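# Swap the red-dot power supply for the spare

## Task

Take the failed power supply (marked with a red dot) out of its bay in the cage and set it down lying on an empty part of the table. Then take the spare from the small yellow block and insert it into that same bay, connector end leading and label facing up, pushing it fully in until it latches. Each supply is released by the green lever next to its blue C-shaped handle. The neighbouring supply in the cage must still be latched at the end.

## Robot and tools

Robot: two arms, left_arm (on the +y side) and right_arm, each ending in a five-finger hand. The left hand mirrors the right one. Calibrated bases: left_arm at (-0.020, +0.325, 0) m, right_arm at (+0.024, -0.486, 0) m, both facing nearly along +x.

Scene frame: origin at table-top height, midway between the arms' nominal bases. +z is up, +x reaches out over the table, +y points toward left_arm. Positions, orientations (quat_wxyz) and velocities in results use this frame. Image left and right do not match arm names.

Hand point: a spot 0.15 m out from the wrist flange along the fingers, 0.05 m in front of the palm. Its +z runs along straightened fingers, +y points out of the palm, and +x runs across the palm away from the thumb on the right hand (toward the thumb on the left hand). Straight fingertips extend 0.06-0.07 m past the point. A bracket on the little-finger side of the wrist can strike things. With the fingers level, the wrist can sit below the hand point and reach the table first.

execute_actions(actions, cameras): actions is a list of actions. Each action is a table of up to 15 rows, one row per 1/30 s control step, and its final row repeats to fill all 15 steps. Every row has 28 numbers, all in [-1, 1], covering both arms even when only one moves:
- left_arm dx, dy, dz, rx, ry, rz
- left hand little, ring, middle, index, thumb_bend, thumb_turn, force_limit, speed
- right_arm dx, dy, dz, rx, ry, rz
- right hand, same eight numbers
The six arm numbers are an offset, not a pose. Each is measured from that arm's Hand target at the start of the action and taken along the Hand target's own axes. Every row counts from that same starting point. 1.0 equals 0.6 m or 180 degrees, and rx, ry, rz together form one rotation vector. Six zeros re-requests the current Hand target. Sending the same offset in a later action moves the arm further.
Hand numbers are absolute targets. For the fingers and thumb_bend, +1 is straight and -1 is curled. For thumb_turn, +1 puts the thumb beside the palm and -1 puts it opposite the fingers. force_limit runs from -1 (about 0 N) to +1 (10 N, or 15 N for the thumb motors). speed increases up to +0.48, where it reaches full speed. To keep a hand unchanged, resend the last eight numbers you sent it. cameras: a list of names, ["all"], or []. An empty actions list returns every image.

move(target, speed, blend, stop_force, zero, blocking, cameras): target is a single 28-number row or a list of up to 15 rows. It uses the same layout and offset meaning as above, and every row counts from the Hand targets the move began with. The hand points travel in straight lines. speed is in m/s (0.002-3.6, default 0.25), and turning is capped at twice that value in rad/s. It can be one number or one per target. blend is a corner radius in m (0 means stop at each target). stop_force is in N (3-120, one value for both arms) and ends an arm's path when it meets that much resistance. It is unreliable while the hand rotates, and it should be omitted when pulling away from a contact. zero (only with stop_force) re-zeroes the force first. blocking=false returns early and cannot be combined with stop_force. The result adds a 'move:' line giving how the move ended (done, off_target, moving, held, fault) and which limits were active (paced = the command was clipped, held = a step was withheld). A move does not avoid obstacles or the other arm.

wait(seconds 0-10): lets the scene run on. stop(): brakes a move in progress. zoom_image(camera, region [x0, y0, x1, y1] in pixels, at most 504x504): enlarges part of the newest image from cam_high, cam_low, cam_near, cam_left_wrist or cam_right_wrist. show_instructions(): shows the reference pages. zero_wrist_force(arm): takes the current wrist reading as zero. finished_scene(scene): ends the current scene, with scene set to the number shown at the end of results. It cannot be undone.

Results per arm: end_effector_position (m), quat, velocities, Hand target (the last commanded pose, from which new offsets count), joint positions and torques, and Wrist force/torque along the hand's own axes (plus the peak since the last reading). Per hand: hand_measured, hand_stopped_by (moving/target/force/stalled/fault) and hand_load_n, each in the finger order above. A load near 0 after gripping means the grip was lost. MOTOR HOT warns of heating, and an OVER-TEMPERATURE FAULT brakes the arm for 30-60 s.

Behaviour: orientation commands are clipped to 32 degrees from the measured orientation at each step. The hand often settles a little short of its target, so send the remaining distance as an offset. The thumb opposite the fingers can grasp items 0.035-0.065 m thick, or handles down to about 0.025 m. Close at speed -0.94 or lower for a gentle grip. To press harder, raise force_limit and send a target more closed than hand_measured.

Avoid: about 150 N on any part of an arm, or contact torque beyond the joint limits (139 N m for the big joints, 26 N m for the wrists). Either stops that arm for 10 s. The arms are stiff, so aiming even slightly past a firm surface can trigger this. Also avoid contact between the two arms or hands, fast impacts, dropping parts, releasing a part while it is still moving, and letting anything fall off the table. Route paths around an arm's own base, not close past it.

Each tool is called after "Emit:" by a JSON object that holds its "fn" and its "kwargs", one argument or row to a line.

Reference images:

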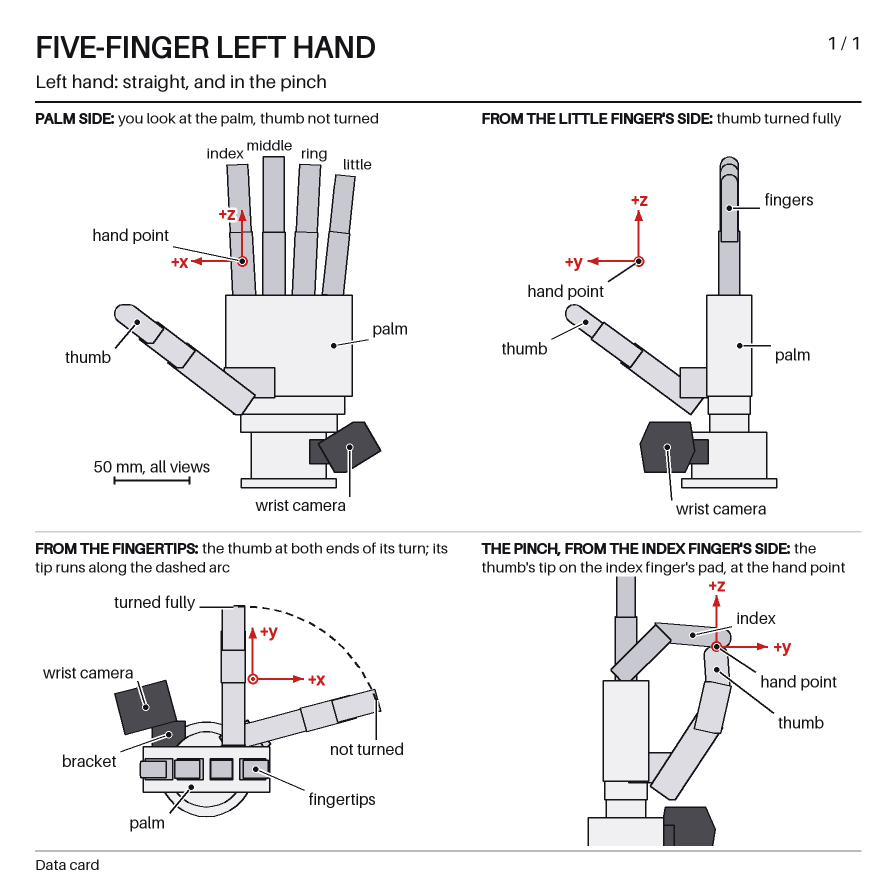

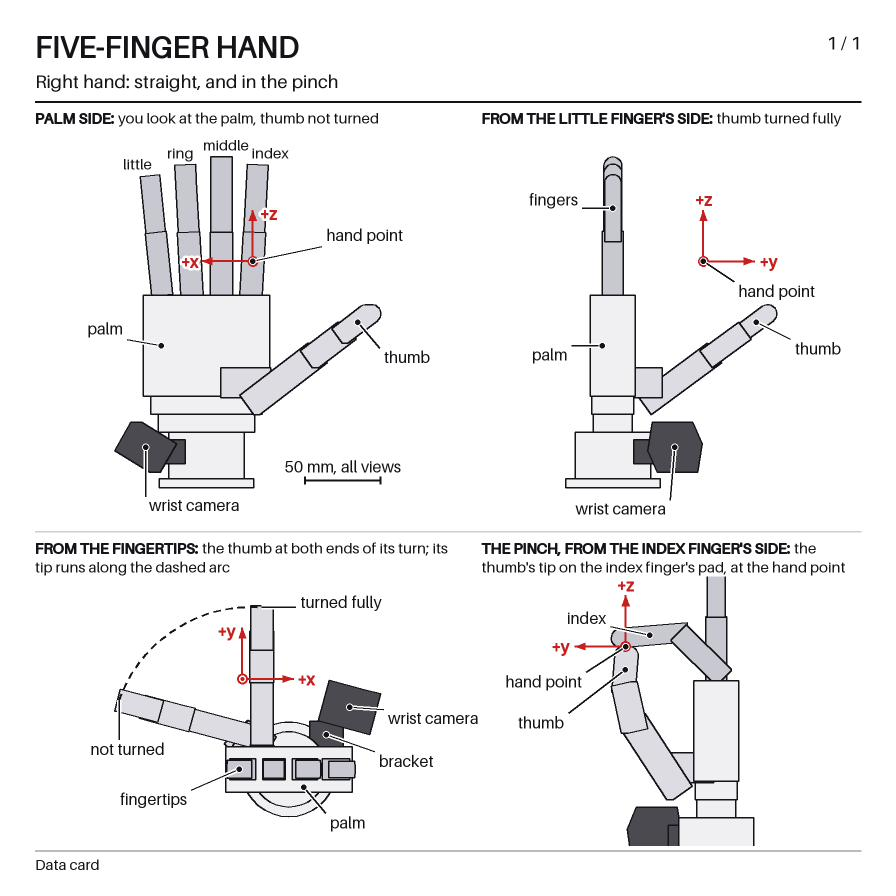

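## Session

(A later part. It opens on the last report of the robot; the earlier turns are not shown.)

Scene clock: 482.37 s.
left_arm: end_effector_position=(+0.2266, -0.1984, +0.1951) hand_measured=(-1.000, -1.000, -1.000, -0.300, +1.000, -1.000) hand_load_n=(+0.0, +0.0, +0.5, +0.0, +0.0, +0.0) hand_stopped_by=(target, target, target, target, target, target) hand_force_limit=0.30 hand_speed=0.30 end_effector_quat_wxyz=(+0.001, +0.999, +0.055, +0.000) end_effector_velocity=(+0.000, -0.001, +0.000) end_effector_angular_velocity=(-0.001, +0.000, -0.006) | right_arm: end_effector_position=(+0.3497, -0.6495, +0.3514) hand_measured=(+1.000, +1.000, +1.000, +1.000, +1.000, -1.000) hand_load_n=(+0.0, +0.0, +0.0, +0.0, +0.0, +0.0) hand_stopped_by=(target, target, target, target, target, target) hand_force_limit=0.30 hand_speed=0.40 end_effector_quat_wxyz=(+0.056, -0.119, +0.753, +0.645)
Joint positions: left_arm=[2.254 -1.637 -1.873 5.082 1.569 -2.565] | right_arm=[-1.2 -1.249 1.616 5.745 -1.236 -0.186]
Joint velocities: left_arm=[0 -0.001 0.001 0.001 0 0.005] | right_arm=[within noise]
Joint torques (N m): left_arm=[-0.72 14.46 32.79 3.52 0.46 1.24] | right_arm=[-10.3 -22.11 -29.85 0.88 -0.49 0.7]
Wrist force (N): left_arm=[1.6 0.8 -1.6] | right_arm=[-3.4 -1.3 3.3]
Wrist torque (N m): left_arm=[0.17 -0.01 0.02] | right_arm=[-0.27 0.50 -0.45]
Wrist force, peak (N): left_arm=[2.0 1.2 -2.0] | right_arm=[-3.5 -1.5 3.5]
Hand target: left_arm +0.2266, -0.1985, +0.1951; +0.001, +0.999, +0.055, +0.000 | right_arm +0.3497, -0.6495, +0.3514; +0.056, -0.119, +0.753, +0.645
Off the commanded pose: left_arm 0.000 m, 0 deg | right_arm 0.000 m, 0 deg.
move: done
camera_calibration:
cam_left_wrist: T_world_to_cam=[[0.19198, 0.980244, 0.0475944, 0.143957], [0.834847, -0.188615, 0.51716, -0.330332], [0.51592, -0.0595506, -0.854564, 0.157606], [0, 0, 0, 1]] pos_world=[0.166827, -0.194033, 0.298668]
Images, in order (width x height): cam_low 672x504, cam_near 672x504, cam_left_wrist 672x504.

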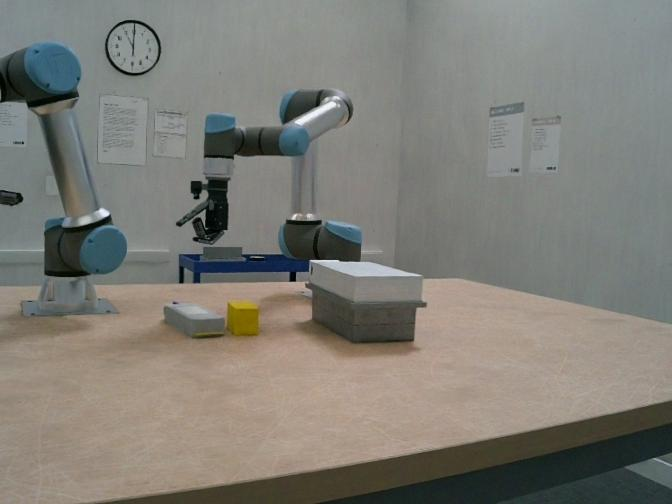

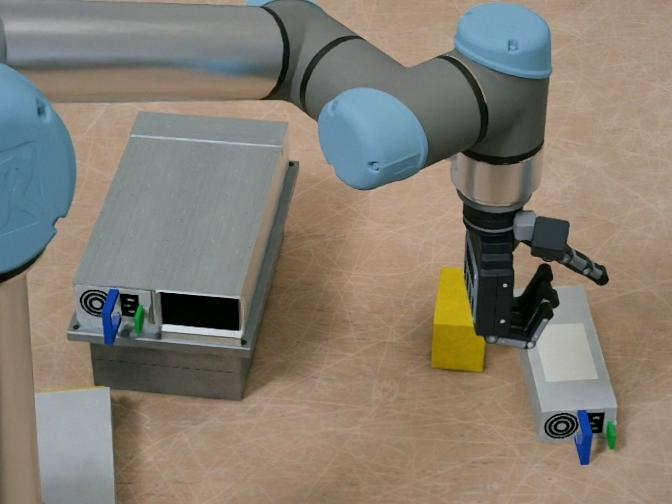

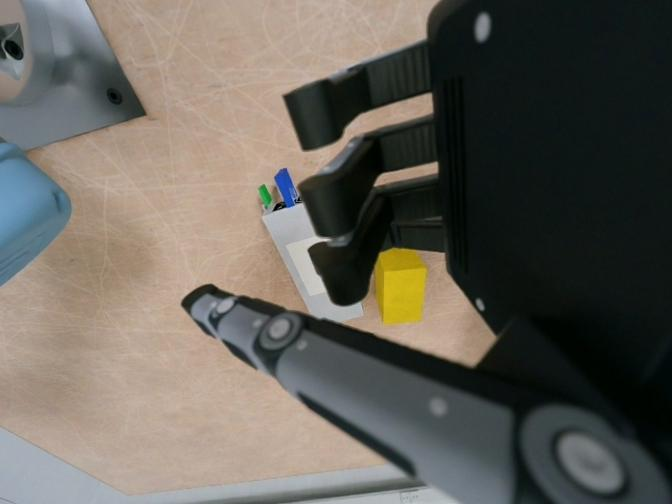

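Emit:
{"fn": "move", "kwargs": {
  "target": [
    [0,0,0.2878,0,0,0,-1,-1,-1,-0.3,1,-1,0.3,0.3, 0,0,0,0,0,0,1,1,1,1,1,-1,0.3,0.4]
  ],
  "speed": 0.15,
  "stop_force": 12,
  "cameras": ["cam_near","cam_left_wrist","cam_low"]
}}

Emit:
{"fn": "zoom_image", "kwargs": {
  "camera": "cam_near",
  "region": [500, 340, 650, 490]
}}

Scene clock: 488.83 s.
left_arm: end_effector_position=(+0.2265, -0.1988, +0.0224) hand_measured=(-1.000, -1.000, -1.000, -0.300, +1.000, -1.000) hand_load_n=(+0.0, +0.0, +0.0, +0.0, +0.0, +0.0) hand_stopped_by=(target, target, target, target, target, target) hand_force_limit=0.30 hand_speed=0.30 end_effector_quat_wxyz=(+0.001, +0.999, +0.055, +0.000) | right_arm: end_effector_position=(+0.3497, -0.6495, +0.3514) hand_measured=(+1.000, +1.000, +1.000, +1.000, +1.000, -1.000) hand_load_n=(+0.5, +0.0, +0.5, +0.0, +0.0, +0.0) hand_stopped_by=(target, target, target, target, target, target) hand_force_limit=0.30 hand_speed=0.40 end_effector_quat_wxyz=(+0.056, -0.119, +0.753, +0.645)
Joint positions: left_arm=[2.254 -1.892 -2.095 5.558 1.569 -2.565] | right_arm=[-1.2 -1.249 1.616 5.745 -1.236 -0.186]
Joint torques (N m): left_arm=[-1.39 22.83 26.41 4.99 -2.06 -0.35] | right_arm=[-10.05 -20.7 -29.46 0.92 -0.38 0.45]
Wrist force (N): left_arm=[1.8 1.4 -1.8] | right_arm=[-3.5 -1.0 3.1]
Wrist torque (N m): left_arm=[0.28 -0.01 0.04] | right_arm=[-0.23 0.51 -0.45]
Wrist force, peak (N): left_arm=[1.7 0.9 -3.0] | right_arm=[-3.5 -1.4 3.6]
Hand target: left_arm +0.2265, -0.1988, +0.0224; +0.001, +0.999, +0.055, +0.000 | right_arm +0.3497, -0.6495, +0.3514; +0.056, -0.119, +0.753, +0.645
Off the commanded pose: left_arm 0.000 m, 0 deg | right_arm 0.000 m, 0 deg.
move: done
camera_calibration:
cam_left_wrist: T_world_to_cam=[[0.192156, 0.980204, 0.0477044, 0.15244], [0.83478, -0.188818, 0.517194, -0.241023], [0.515963, -0.0595592, -0.854538, 0.0100449], [0, 0, 0, 1]] pos_world=[0.166726, -0.194333, 0.125967]
Images, in order (width x height): cam_low 672x504, cam_near 672x504, cam_left_wrist 672x504.

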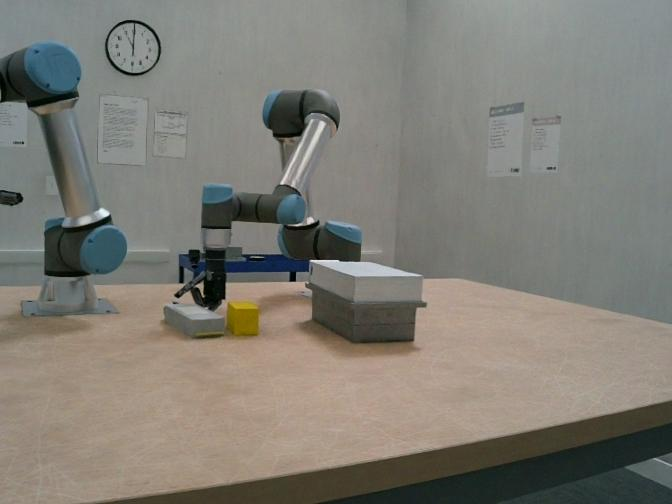

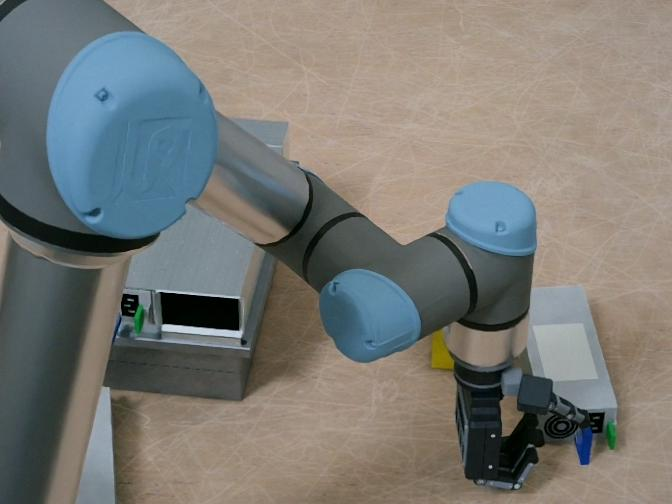

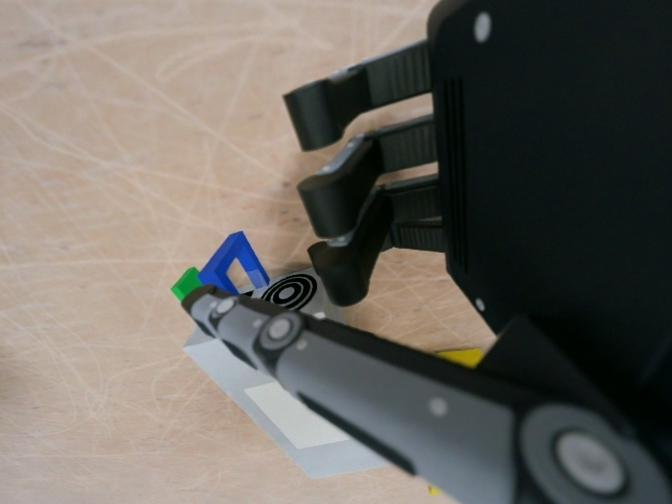

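Scaled by 3.360 from the camera's 672x504 image, which has a finer 960x720 frame.

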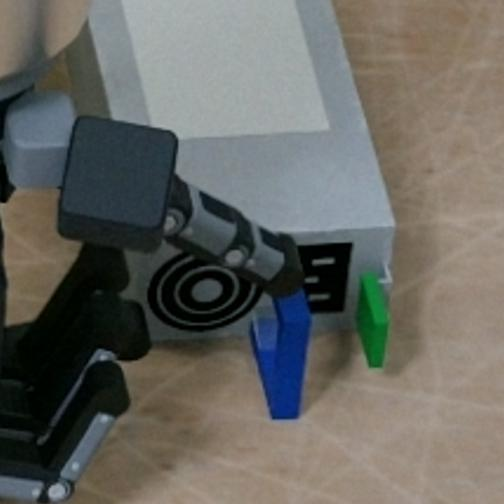

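Emit:
{"fn": "zoom_image", "kwargs": {
  "camera": "cam_left_wrist",
  "region": [160, 200, 400, 360]
}}

Scaled by 2.100 from the camera's 672x504 image, which has a finer 960x720 frame.

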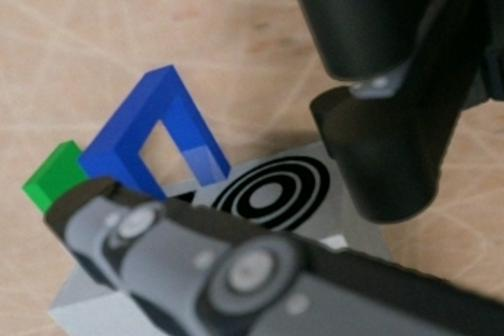

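Emit:
{"fn": "move", "kwargs": {
  "target": [
    [0.0025,0.0883,0,0,0,0,-1,-1,-1,-0.3,1,-1,0.3,0.3, 0,0,0,0,0,0,1,1,1,1,1,-1,0.3,0.4]
  ],
  "speed": 0.03,
  "stop_force": 5,
  "cameras": ["cam_near","cam_left_wrist"]
}}

Emit:
{"fn": "zoom_image", "kwargs": {
  "camera": "cam_near",
  "region": [500, 340, 650, 490]
}}

Emit:
{"fn": "zoom_image", "kwargs": {
  "camera": "cam_left_wrist",
  "region": [160, 150, 400, 310]
}}

Scene clock: 496.07 s.
left_arm: end_effector_position=(+0.2338, -0.2513, +0.0225) hand_measured=(-1.000, -1.000, -1.000, -0.300, +1.000, -1.000) hand_load_n=(+0.0, +0.0, +0.0, +0.0, +0.0, +0.0) hand_stopped_by=(target, target, target, target, target, target) hand_force_limit=0.30 hand_speed=0.30 end_effector_quat_wxyz=(+0.001, +0.999, +0.055, +0.000) | right_arm: end_effector_position=(+0.3497, -0.6495, +0.3514) hand_measured=(+1.000, +1.000, +1.000, +1.000, +1.000, -1.000) hand_load_n=(+0.0, +0.0, +0.0, +0.0, +0.0, +0.0) hand_stopped_by=(target, target, target, target, target, target) hand_force_limit=0.30 hand_speed=0.40 end_effector_quat_wxyz=(+0.056, -0.119, +0.753, +0.645)
Joint positions: left_arm=[2.203 -1.986 -1.947 5.504 1.569 -2.616] | right_arm=[-1.2 -1.249 1.616 5.745 -1.236 -0.186]
Joint torques (N m): left_arm=[8.63 52.42 6.8 5.02 2.02 1.34] | right_arm=[-9.96 -22.2 -30.47 0.9 -0.17 0.36]
Wrist force (N): left_arm=[1.7 0.8 -2.0] | right_arm=[-3.4 -1.1 3.1]
Wrist torque (N m): left_arm=[0.20 -0.05 0.08] | right_arm=[-0.22 0.50 -0.44]
Wrist force, peak (N): left_arm=[2.0 1.0 -2.1] | right_arm=[-3.6 -1.2 3.5]
Hand target: left_arm +0.2338, -0.2513, +0.0225; +0.001, +0.999, +0.055, +0.000 | right_arm +0.3497, -0.6495, +0.3514; +0.056, -0.119, +0.753, +0.645
Off the commanded pose: left_arm 0.000 m, 0 deg | right_arm 0.000 m, 0 deg.
move: done
camera_calibration:
cam_left_wrist: T_world_to_cam=[[0.192195, 0.98019, 0.0478367, 0.202466], [0.834796, -0.188924, 0.51713, -0.257102], [0.515923, -0.0594559, -0.854569, 0.0032727], [0, 0, 0, 1]] pos_world=[0.174026, -0.246834, 0.126067]
Images, in order (width x height): cam_near 672x504, cam_left_wrist 672x504.

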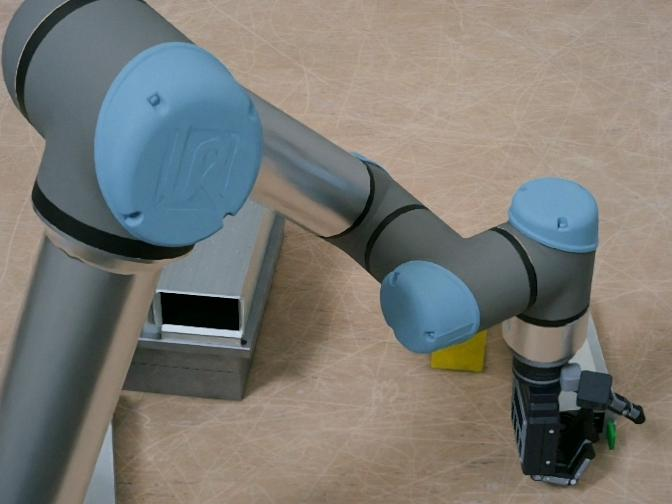

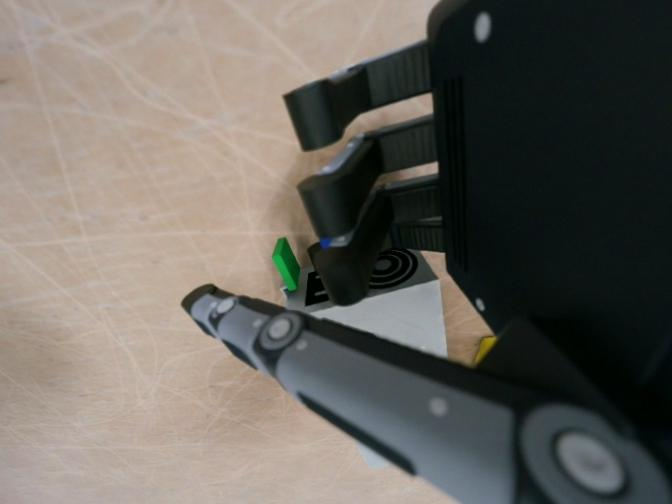

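Scaled by 3.360 from the camera's 672x504 image, which has a finer 960x720 frame.

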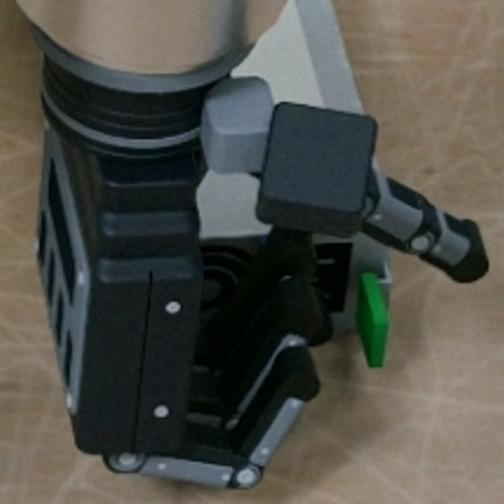

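Scaled by 2.100 from the camera's 672x504 image, which has a finer 960x720 frame.

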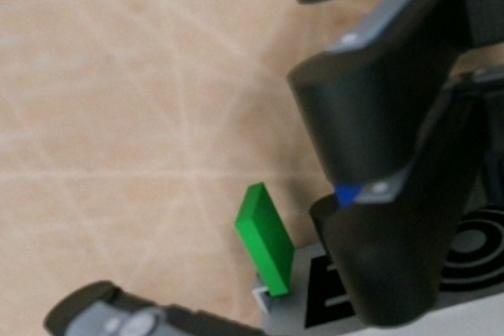

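Emit:
{"fn": "move", "kwargs": {
  "target": [
    [0.0067,0,-0.0458,0,0,0,-1,-1,-1,-0.3,1,-1,0.3,0.3, 0,0,0,0,0,0,1,1,1,1,1,-1,0.3,0.4]
  ],
  "speed": 0.04,
  "cameras": ["cam_near","cam_left_wrist","cam_low"]
}}

Emit:
{"fn": "zoom_image", "kwargs": {
  "camera": "cam_near",
  "region": [500, 300, 650, 480]
}}

Emit:
{"fn": "zoom_image", "kwargs": {
  "camera": "cam_low",
  "region": [140, 270, 280, 350]
}}

Scene clock: 497.67 s.
left_arm: end_effector_position=(+0.2379, -0.2508, +0.0502) hand_measured=(-1.000, -1.000, -1.000, -0.300, +1.000, -1.000) hand_load_n=(+0.0, +0.0, +0.0, +4.0, +0.0, +0.0) hand_stopped_by=(target, target, target, target, target, target) hand_force_limit=0.30 hand_speed=0.30 end_effector_quat_wxyz=(+0.001, +0.999, +0.055, +0.000) end_effector_velocity=(+0.000, +0.000, -0.001) end_effector_angular_velocity=(-0.001, -0.001, -0.001) | right_arm: end_effector_position=(+0.3497, -0.6495, +0.3514) hand_measured=(+1.000, +1.000, +1.000, +1.000, +1.000, -1.000) hand_load_n=(+0.0, +0.0, +0.0, +0.0, +0.0, +0.0) hand_stopped_by=(target, target, target, target, target, target) hand_force_limit=0.30 hand_speed=0.40 end_effector_quat_wxyz=(+0.056, -0.119, +0.753, +0.645)
Joint positions: left_arm=[2.209 -1.94 -1.922 5.434 1.569 -2.609] | right_arm=[-1.2 -1.249 1.616 5.745 -1.236 -0.186]
Joint velocities: left_arm=[0 -0.002 -0.002 0.006 0 0] | right_arm=[within noise]
Joint torques (N m): left_arm=[0.48 26.02 9.76 5.68 1 -0.12] | right_arm=[-10.76 -21.08 -30.11 0.92 -0.05 0.05]
Wrist force (N): left_arm=[1.5 0.9 2.3] | right_arm=[-3.3 -1.1 3.3]
Wrist torque (N m): left_arm=[0.16 -0.09 -0.01] | right_arm=[-0.23 0.48 -0.44]
Wrist force, peak (N): left_arm=[2.2 1.0 3.0] | right_arm=[-3.6 -1.2 3.4]
Hand target: left_arm +0.2378, -0.2508, +0.0499; +0.001, +0.999, +0.055, +0.000 | right_arm +0.3497, -0.6495, +0.3514; +0.056, -0.119, +0.753, +0.645
Off the commanded pose: left_arm 0.000 m, 0 deg | right_arm 0.000 m, 0 deg.
move: done
camera_calibration:
cam_left_wrist: T_world_to_cam=[[0.192158, 0.980212, 0.0475281, 0.199921], [0.834665, -0.188714, 0.517418, -0.274724], [0.516148, -0.0597559, -0.854412, 0.0247228], [0, 0, 0, 1]] pos_world=[0.178125, -0.246332, 0.153769]
Images, in order (width x height): cam_low 672x504, cam_near 672x504, cam_left_wrist 672x504.

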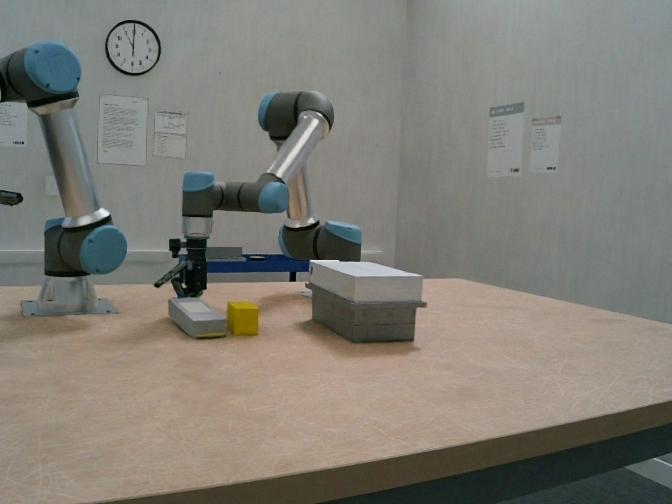

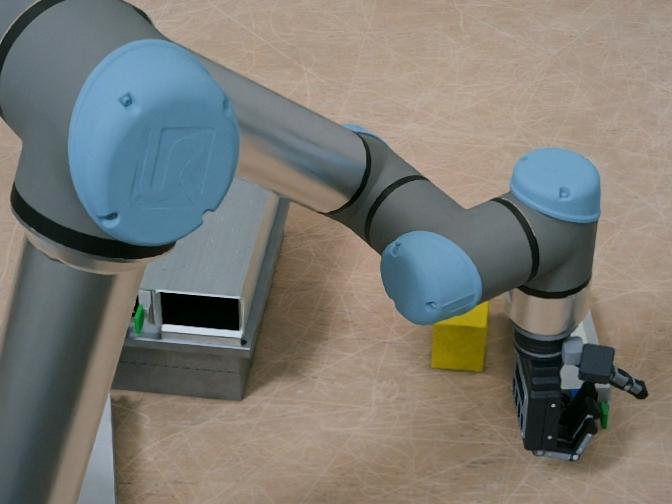

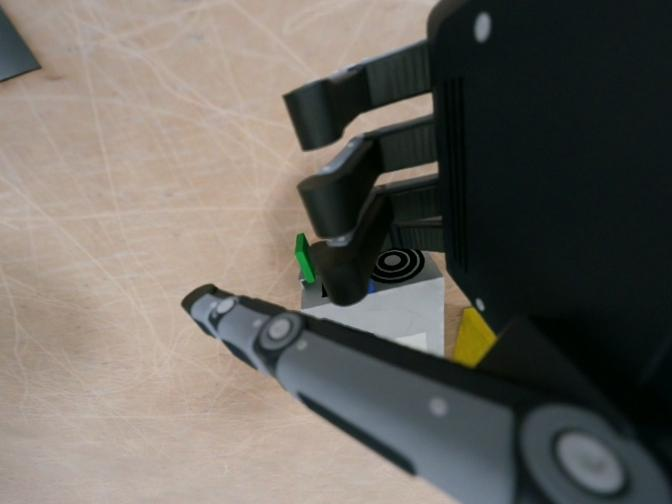

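Scaled by 2.800 from the camera's 672x504 image, which has a finer 960x720 frame.

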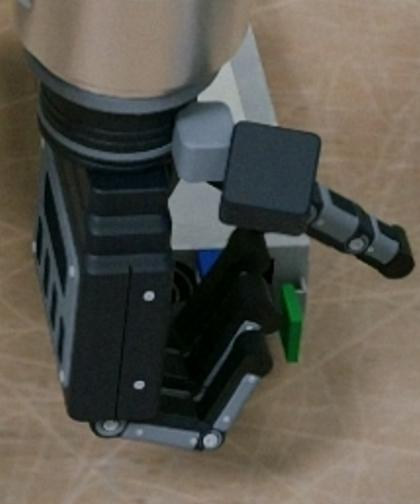

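Scaled by 3.600 from the camera's 672x504 image, which has a finer 960x720 frame.

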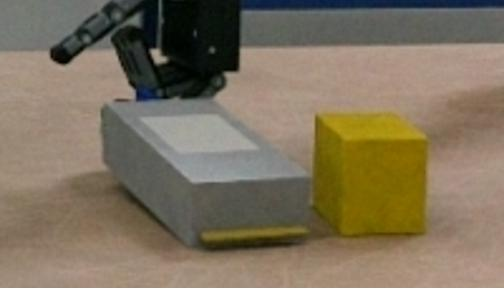

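Emit:
{"fn": "move", "kwargs": {
  "target": [
    [0.02,0,-0.0667,0,0,0,-1,-1,-1,-0.3,1,-1,0.3,0.3, 0,0,0,0,0,0,1,1,1,1,1,-1,0.3,0.4]
  ],
  "speed": 0.05,
  "cameras": ["cam_near","cam_left_wrist","cam_low","cam_high"]
}}

Emit:
{"fn": "zoom_image", "kwargs": {
  "camera": "cam_low",
  "region": [140, 250, 280, 350]
}}

Emit:
{"fn": "zoom_image", "kwargs": {
  "camera": "cam_high",
  "region": [270, 110, 390, 210]
}}

Scene clock: 499.33 s.
left_arm: end_effector_position=(+0.2498, -0.2494, +0.0902) hand_measured=(-1.000, -1.000, -1.000, -0.300, +1.000, -1.000) hand_load_n=(+0.0, +0.0, +0.0, +3.0, +0.0, +0.0) hand_stopped_by=(target, target, target, target, target, target) hand_force_limit=0.30 hand_speed=0.30 end_effector_quat_wxyz=(+0.001, +0.999, +0.055, +0.000) | right_arm: end_effector_position=(+0.3497, -0.6495, +0.3514) hand_measured=(+1.000, +1.000, +1.000, +1.000, +1.000, -1.000) hand_load_n=(+0.0, +0.0, +0.0, +0.0, +0.0, -0.5) hand_stopped_by=(target, target, target, target, target, target) hand_force_limit=0.30 hand_speed=0.40 end_effector_quat_wxyz=(+0.056, -0.119, +0.753, +0.645)
Joint positions: left_arm=[2.228 -1.886 -1.871 5.329 1.569 -2.591] | right_arm=[-1.2 -1.249 1.616 5.745 -1.236 -0.186]
Joint torques (N m): left_arm=[-3.9 24.59 11.95 5.49 -2.05 -0.99] | right_arm=[-8.99 -21.99 -30.3 0.95 0.27 -0.01]
Wrist force (N): left_arm=[1.4 0.7 2.7] | right_arm=[-3.3 -1.4 3.1]
Wrist torque (N m): left_arm=[0.09 -0.08 0.01] | right_arm=[-0.26 0.50 -0.45]
Wrist force, peak (N): left_arm=[2.7 1.0 3.1] | right_arm=[-3.7 -1.4 3.4]
Hand target: left_arm +0.2497, -0.2494, +0.0900; +0.001, +0.999, +0.055, +0.000 | right_arm +0.3497, -0.6495, +0.3514; +0.056, -0.119, +0.753, +0.645
Off the commanded pose: left_arm 0.000 m, 0 deg | right_arm 0.000 m, 0 deg.
move: done
camera_calibration:
cam_left_wrist: T_world_to_cam=[[0.192109, 0.980218, 0.0476127, 0.194356], [0.834675, -0.188717, 0.517401, -0.305088], [0.516151, -0.0596563, -0.854417, 0.0528651], [0, 0, 0, 1]] pos_world=[0.190026, -0.244933, 0.193768]
Images, in order (width x height): cam_high 672x504, cam_low 672x504, cam_near 672x504, cam_left_wrist 672x504.

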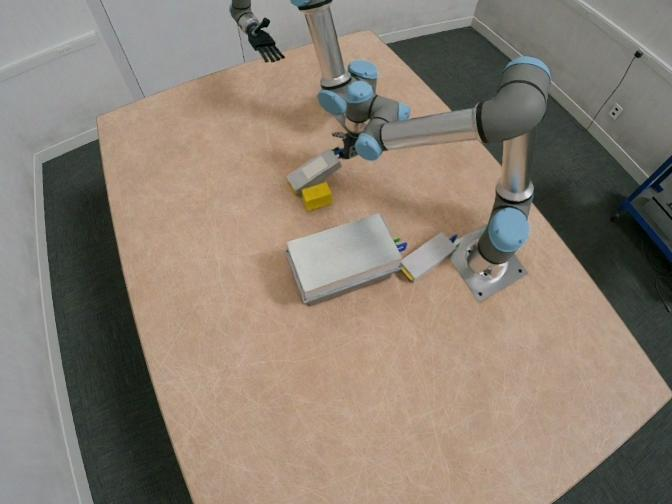

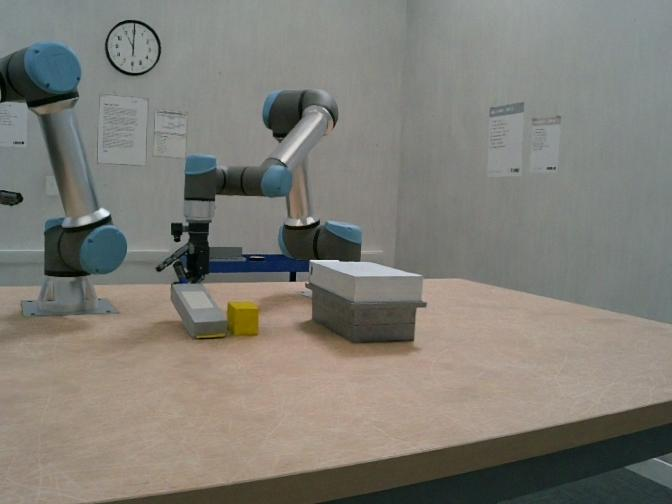

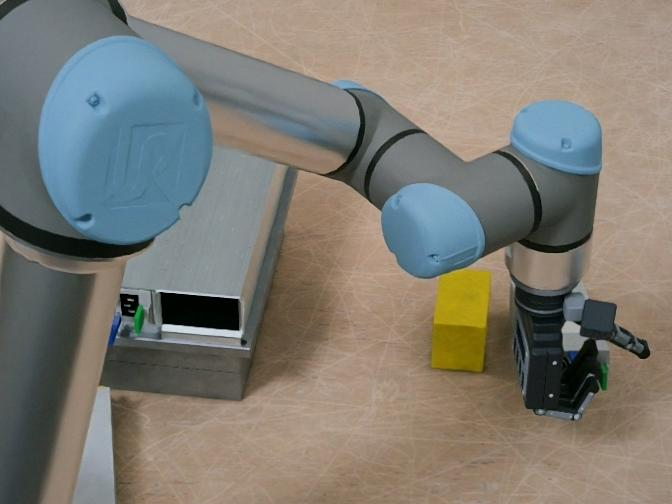

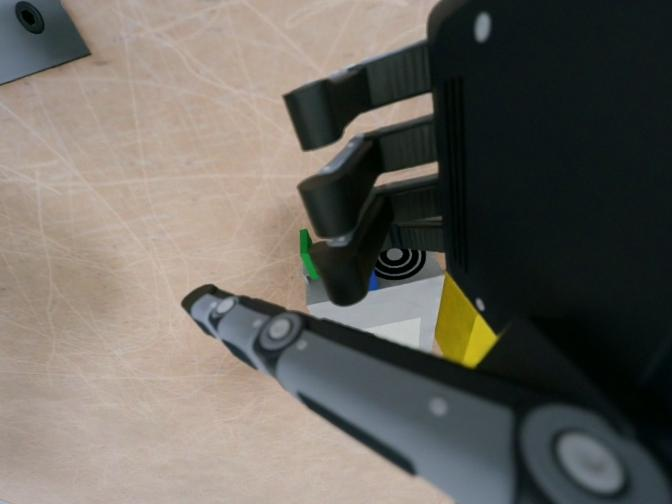

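Scaled by 3.600 from the camera's 672x504 image, which has a finer 960x720 frame.

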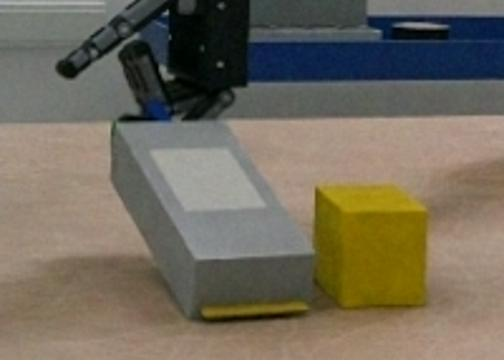

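Scaled by 4.200 from the camera's 672x504 image, which has a finer 960x720 frame.

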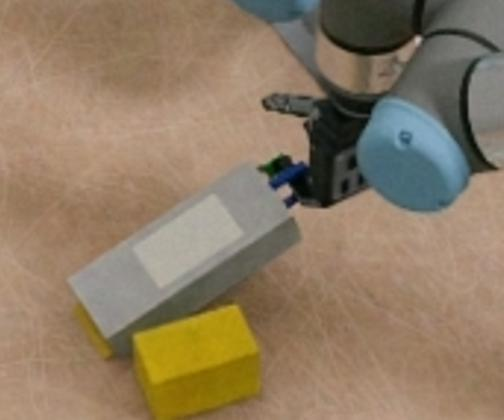

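Emit:
{"fn": "move", "kwargs": {
  "target": [
    [0,0,0,0,0,0,-1,-1,-1,-0.3,1,-1,0.3,0.3, -0.0107,-0.1225,0.3368,-0.0087,0.0269,0.1744,1,1,1,1,1,-1,0.3,0.4],
    [0,0,0,0,0,0,-1,-1,-1,-0.3,1,-1,0.3,0.3, 0.0378,-0.3475,0.4917,-0.0087,0.0269,0.1744,1,1,1,1,1,-1,0.3,0.4]
  ],
  "speed": [0.3,0.2],
  "blend": [0.04,0],
  "cameras": ["cam_near","cam_right_wrist","cam_low","cam_high"]
}}

Scene clock: 507.00 s.
left_arm: end_effector_position=(+0.2497, -0.2494, +0.0899) hand_measured=(-1.000, -1.000, -1.000, -0.300, +1.000, -1.000) hand_load_n=(+0.0, +0.0, +0.0, +3.5, -0.5, +0.0) hand_stopped_by=(target, target, target, target, target, target) hand_force_limit=0.30 hand_speed=0.30 end_effector_quat_wxyz=(+0.001, +0.999, +0.055, +0.000) | right_arm: end_effector_position=(+0.3594, -0.3906, +0.0987) hand_measured=(+1.000, +1.000, +1.000, +1.000, +1.000, -1.000) hand_load_n=(+0.0, +0.0, +0.0, +0.0, +0.0, +0.0) hand_stopped_by=(target, target, target, target, target, target) hand_force_limit=0.30 hand_speed=0.40 end_effector_quat_wxyz=(-0.154, +0.061, +0.750, +0.641) end_effector_velocity=(+0.001, -0.001, -0.001) end_effector_angular_velocity=(-0.005, -0.006, +0.000)
Joint positions: left_arm=[2.228 -1.886 -1.871 5.329 1.569 -2.591] | right_arm=[-0.875 -1.133 2.326 4.933 -0.996 0.404]
Joint velocities: left_arm=[within noise] | right_arm=[0 0 -0.002 -0.005 0 -0.001]
Joint torques (N m): left_arm=[-4.71 25.1 11.82 5.43 -2.11 -1.24] | right_arm=[-7.87 -15.85 -16.95 -0.85 0.02 -1.69]
Wrist force (N): left_arm=[1.6 0.9 2.9] | right_arm=[-3.8 -1.1 3.1]
Wrist torque (N m): left_arm=[0.13 -0.07 0.01] | right_arm=[-0.22 0.54 -0.40]
Wrist force, peak (N): left_arm=[1.7 1.0 3.1] | right_arm=[-4.6 -2.7 3.7]
Hand target: left_arm +0.2497, -0.2494, +0.0900; +0.001, +0.999, +0.055, +0.000 | right_arm +0.3594, -0.3906, +0.0986; -0.154, +0.061, +0.750, +0.641
Off the commanded pose: left_arm 0.000 m, 0 deg | right_arm 0.000 m, 0 deg.
move: done
camera_calibration:
cam_right_wrist: T_world_to_cam=[[-0.00837875, 0.13622, 0.990643, -0.037198], [0.918956, -0.38956, 0.0613393, -0.488978], [0.394271, 0.910872, -0.121916, 0.342524], [0, 0, 0, 1]] pos_world=[0.31399, -0.497415, 0.108603]
Images, in order (width x height): cam_high 672x504, cam_low 672x504, cam_near 672x504, cam_right_wrist 672x504.

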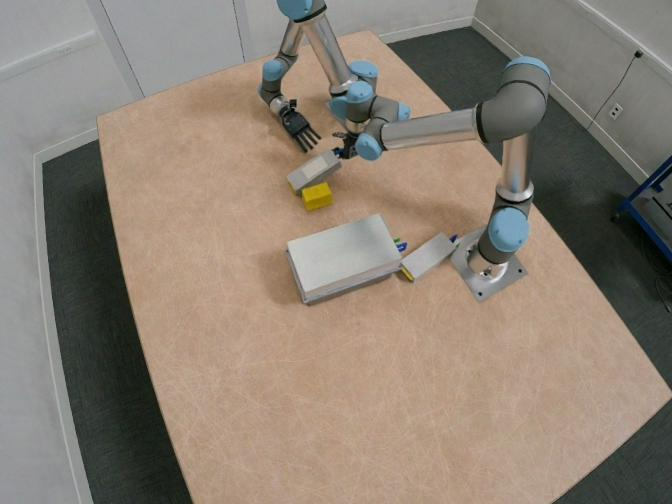

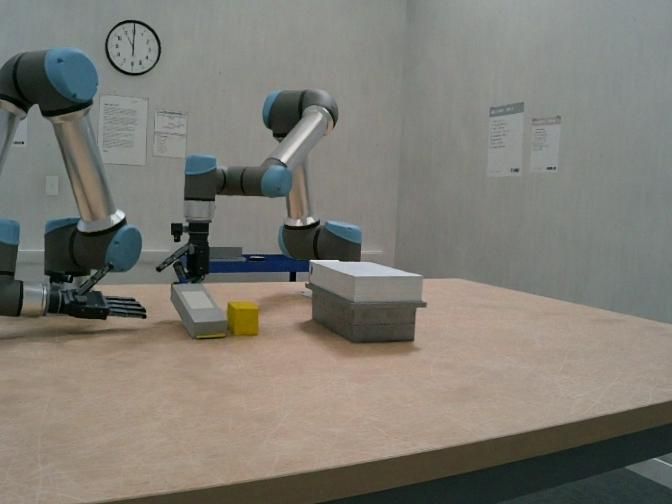

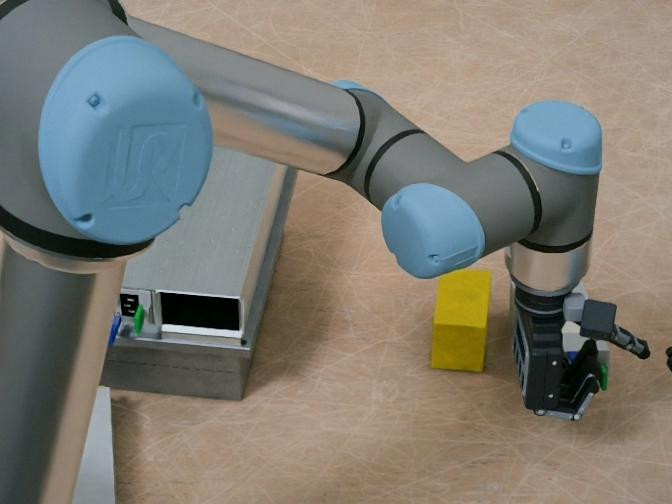

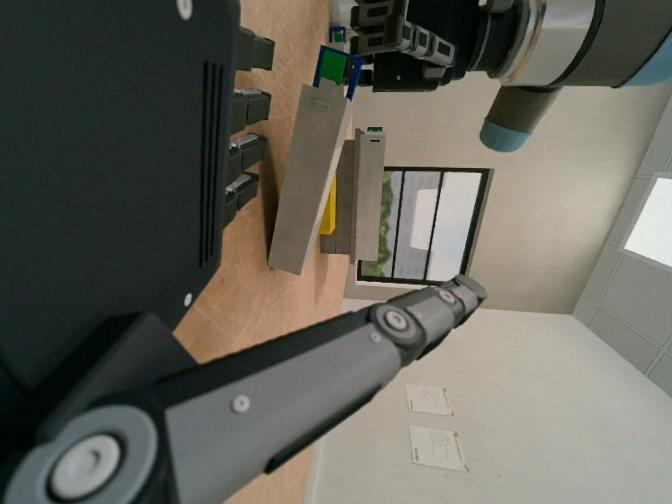

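Emit:
{"fn": "move", "kwargs": {
  "target": [
    [0,0,0,0,0,0,-1,-1,-1,-0.3,1,-1,0.3,0.3, 0,0,0.2417,0,0,0,1,1,1,1,1,-1,0.3,0.4]
  ],
  "speed": 0.06,
  "stop_force": 8,
  "cameras": ["cam_near","cam_right_wrist","cam_low","cam_high"]
}}

Emit:
{"fn": "zoom_image", "kwargs": {
  "camera": "cam_low",
  "region": [100, 250, 260, 350]
}}

Emit:
{"fn": "zoom_image", "kwargs": {
  "camera": "cam_right_wrist",
  "region": [200, 0, 440, 300]
}}

Scene clock: 512.97 s.
left_arm: end_effector_position=(+0.2497, -0.2494, +0.0900) hand_measured=(-1.000, -1.000, -1.000, -0.300, +1.000, -1.000) hand_load_n=(+0.0, +0.0, +0.0, +3.5, +0.0, +0.0) hand_stopped_by=(target, target, target, target, target, target) hand_force_limit=0.30 hand_speed=0.30 end_effector_quat_wxyz=(+0.001, +0.999, +0.055, +0.000) | right_arm: end_effector_position=(+0.3372, -0.2486, +0.0795) hand_measured=(+1.000, +1.000, +1.000, +1.000, +1.000, -1.000) hand_load_n=(-0.5, +0.0, +0.0, +0.0, +0.0, +0.0) hand_stopped_by=(target, target, target, target, target, target) hand_force_limit=0.30 hand_speed=0.40 end_effector_quat_wxyz=(-0.154, +0.061, +0.750, +0.641)
Joint positions: left_arm=[2.228 -1.886 -1.871 5.329 1.569 -2.591] | right_arm=[-0.559 -1.135 2.513 4.695 -0.685 0.481]
Joint torques (N m): left_arm=[-4.45 25.19 12.45 5.53 -2.02 -1.23] | right_arm=[-10.51 -29.98 -17 -0.04 1.99 -1.74]
Wrist force (N): left_arm=[1.8 0.7 1.0] | right_arm=[-4.1 -1.1 3.1]
Wrist torque (N m): left_arm=[0.12 -0.10 0.02] | right_arm=[-0.28 0.62 -0.37]
Wrist force, peak (N): left_arm=[2.0 0.8 3.1] | right_arm=[-4.1 -1.5 3.9]
Hand target: left_arm +0.2497, -0.2494, +0.0900; +0.001, +0.999, +0.055, +0.000 | right_arm +0.3372, -0.2486, +0.0795; -0.154, +0.061, +0.750, +0.641
Off the commanded pose: left_arm 0.000 m, 0 deg | right_arm 0.000 m, 0 deg.
move: done
camera_calibration:
cam_right_wrist: T_world_to_cam=[[-0.00845257, 0.136266, 0.990636, -0.0376681], [0.918904, -0.389667, 0.0614408, -0.412114], [0.394391, 0.910819, -0.121922, 0.219539], [0, 0, 0, 1]] pos_world=[0.29179, -0.355415, 0.0894025]
Images, in order (width x height): cam_high 672x504, cam_low 672x504, cam_near 672x504, cam_right_wrist 672x504.

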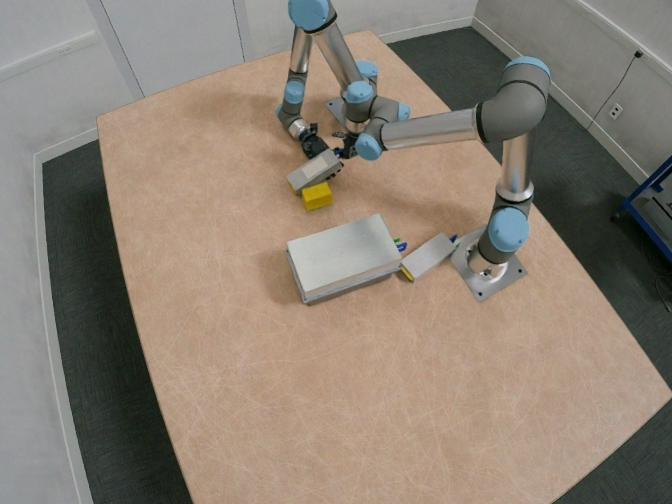

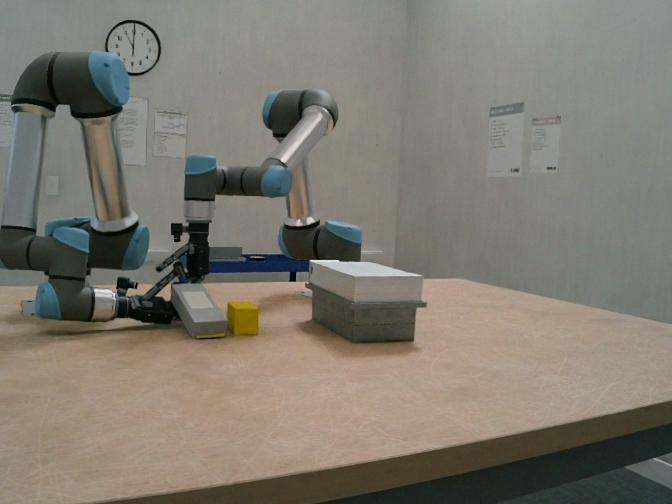

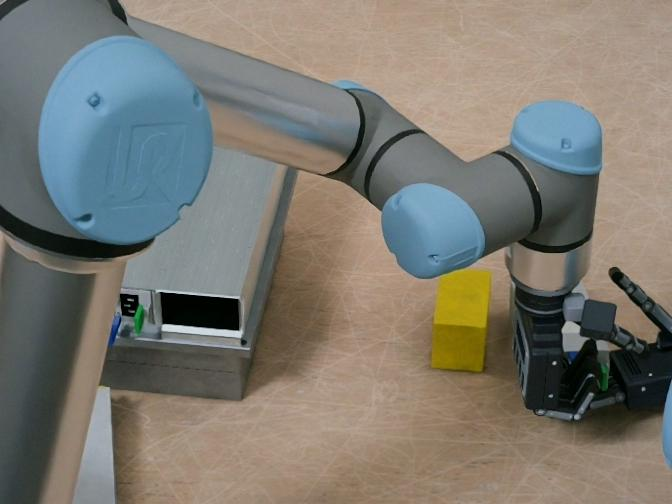

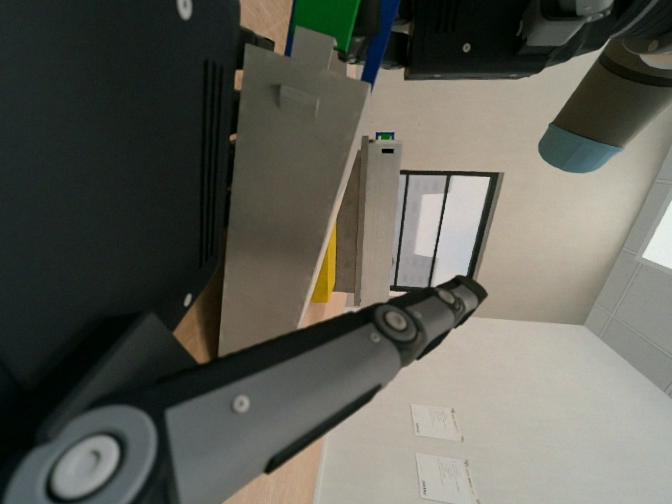

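Scaled by 3.150 from the camera's 672x504 image, which has a finer 960x720 frame.

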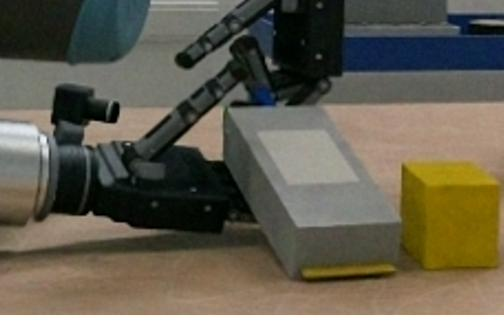

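Scaled by 1.680 from the camera's 672x504 image, which has a finer 960x720 frame.

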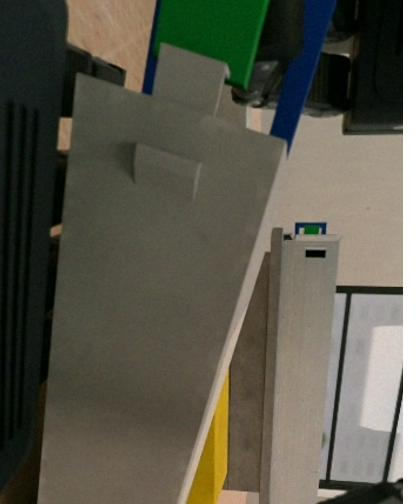

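Emit:
{"fn": "move", "kwargs": {
  "target": [
    [0,0,0,0,0,0,-1,-1,-1,-0.3,1,-1,0.3,0.3, 0,0,0.0108,0,0,0,1,1,1,1,1,-1,0.3,0.4]
  ],
  "speed": 0.03,
  "cameras": ["cam_right_wrist","cam_low"]
}}

Scene clock: 514.57 s.
left_arm: end_effector_position=(+0.2497, -0.2494, +0.0900) hand_measured=(-1.000, -1.000, -1.000, -0.300, +1.000, -1.000) hand_load_n=(+0.0, +0.5, +0.0, +3.5, +0.0, +0.0) hand_stopped_by=(target, target, target, target, target, target) hand_force_limit=0.30 hand_speed=0.30 end_effector_quat_wxyz=(+0.001, +0.999, +0.055, +0.000) | right_arm: end_effector_position=(+0.3362, -0.2422, +0.0786) hand_measured=(+1.000, +1.000, +1.000, +1.000, +1.000, -1.000) hand_load_n=(+0.0, +0.0, +0.0, +0.0, +0.0, +0.0) hand_stopped_by=(target, target, target, target, target, target) hand_force_limit=0.30 hand_speed=0.40 end_effector_quat_wxyz=(-0.154, +0.061, +0.750, +0.641)
Joint positions: left_arm=[2.228 -1.886 -1.871 5.329 1.569 -2.591] | right_arm=[-0.54 -1.133 2.518 4.683 -0.667 0.487]
Joint torques (N m): left_arm=[-4.93 25 12.64 5.46 -2.09 -1.18] | right_arm=[-12 -15.28 2.22 0.65 -0.89 0.1]
Wrist force (N): left_arm=[1.5 1.0 2.6] | right_arm=[-4.2 -1.5 3.5]
Wrist torque (N m): left_arm=[0.14 -0.06 0.00] | right_arm=[-0.36 0.60 -0.43]
Wrist force, peak (N): left_arm=[1.8 1.0 2.8] | right_arm=[-4.2 -1.5 3.5]
Hand target: left_arm +0.2497, -0.2494, +0.0900; +0.001, +0.999, +0.055, +0.000 | right_arm +0.3362, -0.2423, +0.0786; -0.154, +0.061, +0.750, +0.641
Off the commanded pose: left_arm 0.000 m, 0 deg | right_arm 0.000 m, 0 deg.
move: done
camera_calibration:
cam_right_wrist: T_world_to_cam=[[-0.00837826, 0.13622, 0.990643, -0.0376953], [0.91892, -0.389644, 0.0613504, -0.408634], [0.394355, 0.910836, -0.121911, 0.21401], [0, 0, 0, 1]] pos_world=[0.29079, -0.349015, 0.0885026]
Images, in order (width x height): cam_low 672x504, cam_right_wrist 672x504.

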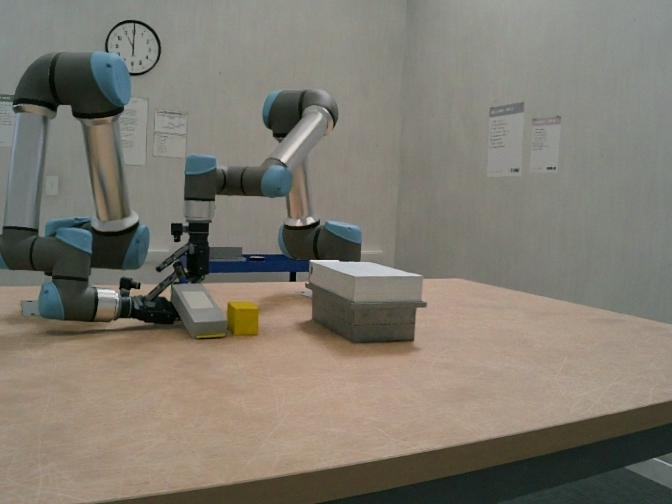

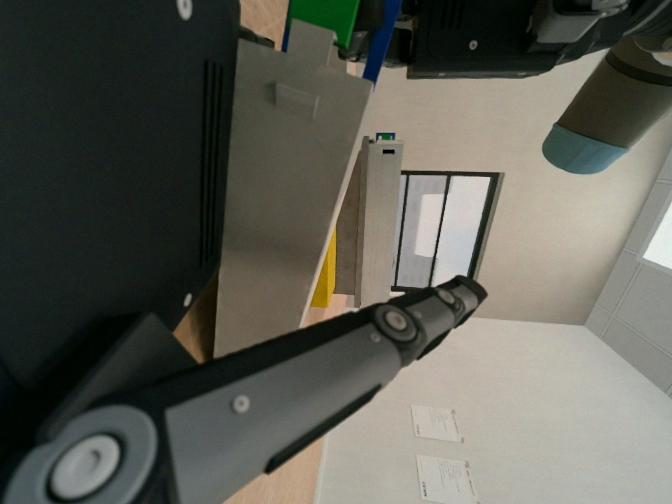

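Emit:
{"fn": "move", "kwargs": {
  "target": [
    [0,0,0,0,0,0,-1,-1,-1,-0.3,1,-1,0.3,0.3, 0,0.01,0,0,0,0,1,1,1,1,1,-1,0.3,0.4]
  ],
  "speed": 0.03
}}

Scene clock: 515.57 s.
left_arm: end_effector_position=(+0.2497, -0.2494, +0.0900) hand_measured=(-1.000, -1.000, -1.000, -0.300, +1.000, -1.000) hand_load_n=(+0.0, +0.0, +0.0, -1.5, +0.0, +0.0) hand_stopped_by=(target, target, target, target, target, target) hand_force_limit=0.30 hand_speed=0.30 end_effector_quat_wxyz=(+0.001, +0.999, +0.055, +0.000) | right_arm: end_effector_position=(+0.3380, -0.2412, +0.0843) hand_measured=(+1.000, +1.000, +1.000, +1.000, +1.000, -1.000) hand_load_n=(+0.0, +0.0, +0.0, +0.0, +0.0, +0.0) hand_stopped_by=(target, target, target, target, target, target) hand_force_limit=0.30 hand_speed=0.40 end_effector_quat_wxyz=(-0.154, +0.061, +0.750, +0.641)
Joint positions: left_arm=[2.228 -1.886 -1.871 5.329 1.569 -2.591] | right_arm=[-0.534 -1.154 2.514 4.707 -0.661 0.489]
Joint torques (N m): left_arm=[-4.83 24.88 11.7 4.44 -1.94 -0.5] | right_arm=[1.78 -13.67 -9.87 -0.41 1.05 0.96]
Wrist force (N): left_arm=[3.4 -2.6 -2.1] | right_arm=[-4.8 -9.0 0.8]
Wrist torque (N m): left_arm=[0.11 -0.03 0.04] | right_arm=[-0.29 0.77 -0.85]
Wrist force, peak (N): left_arm=[4.5 -3.4 -4.3] | right_arm=[-4.8 -9.4 0.7]
Hand target: left_arm +0.2497, -0.2494, +0.0900; +0.001, +0.999, +0.055, +0.000 | right_arm +0.3380, -0.2412, +0.0843; -0.154, +0.061, +0.750, +0.641
Off the commanded pose: left_arm 0.000 m, 0 deg | right_arm 0.000 m, 0 deg.
move: done


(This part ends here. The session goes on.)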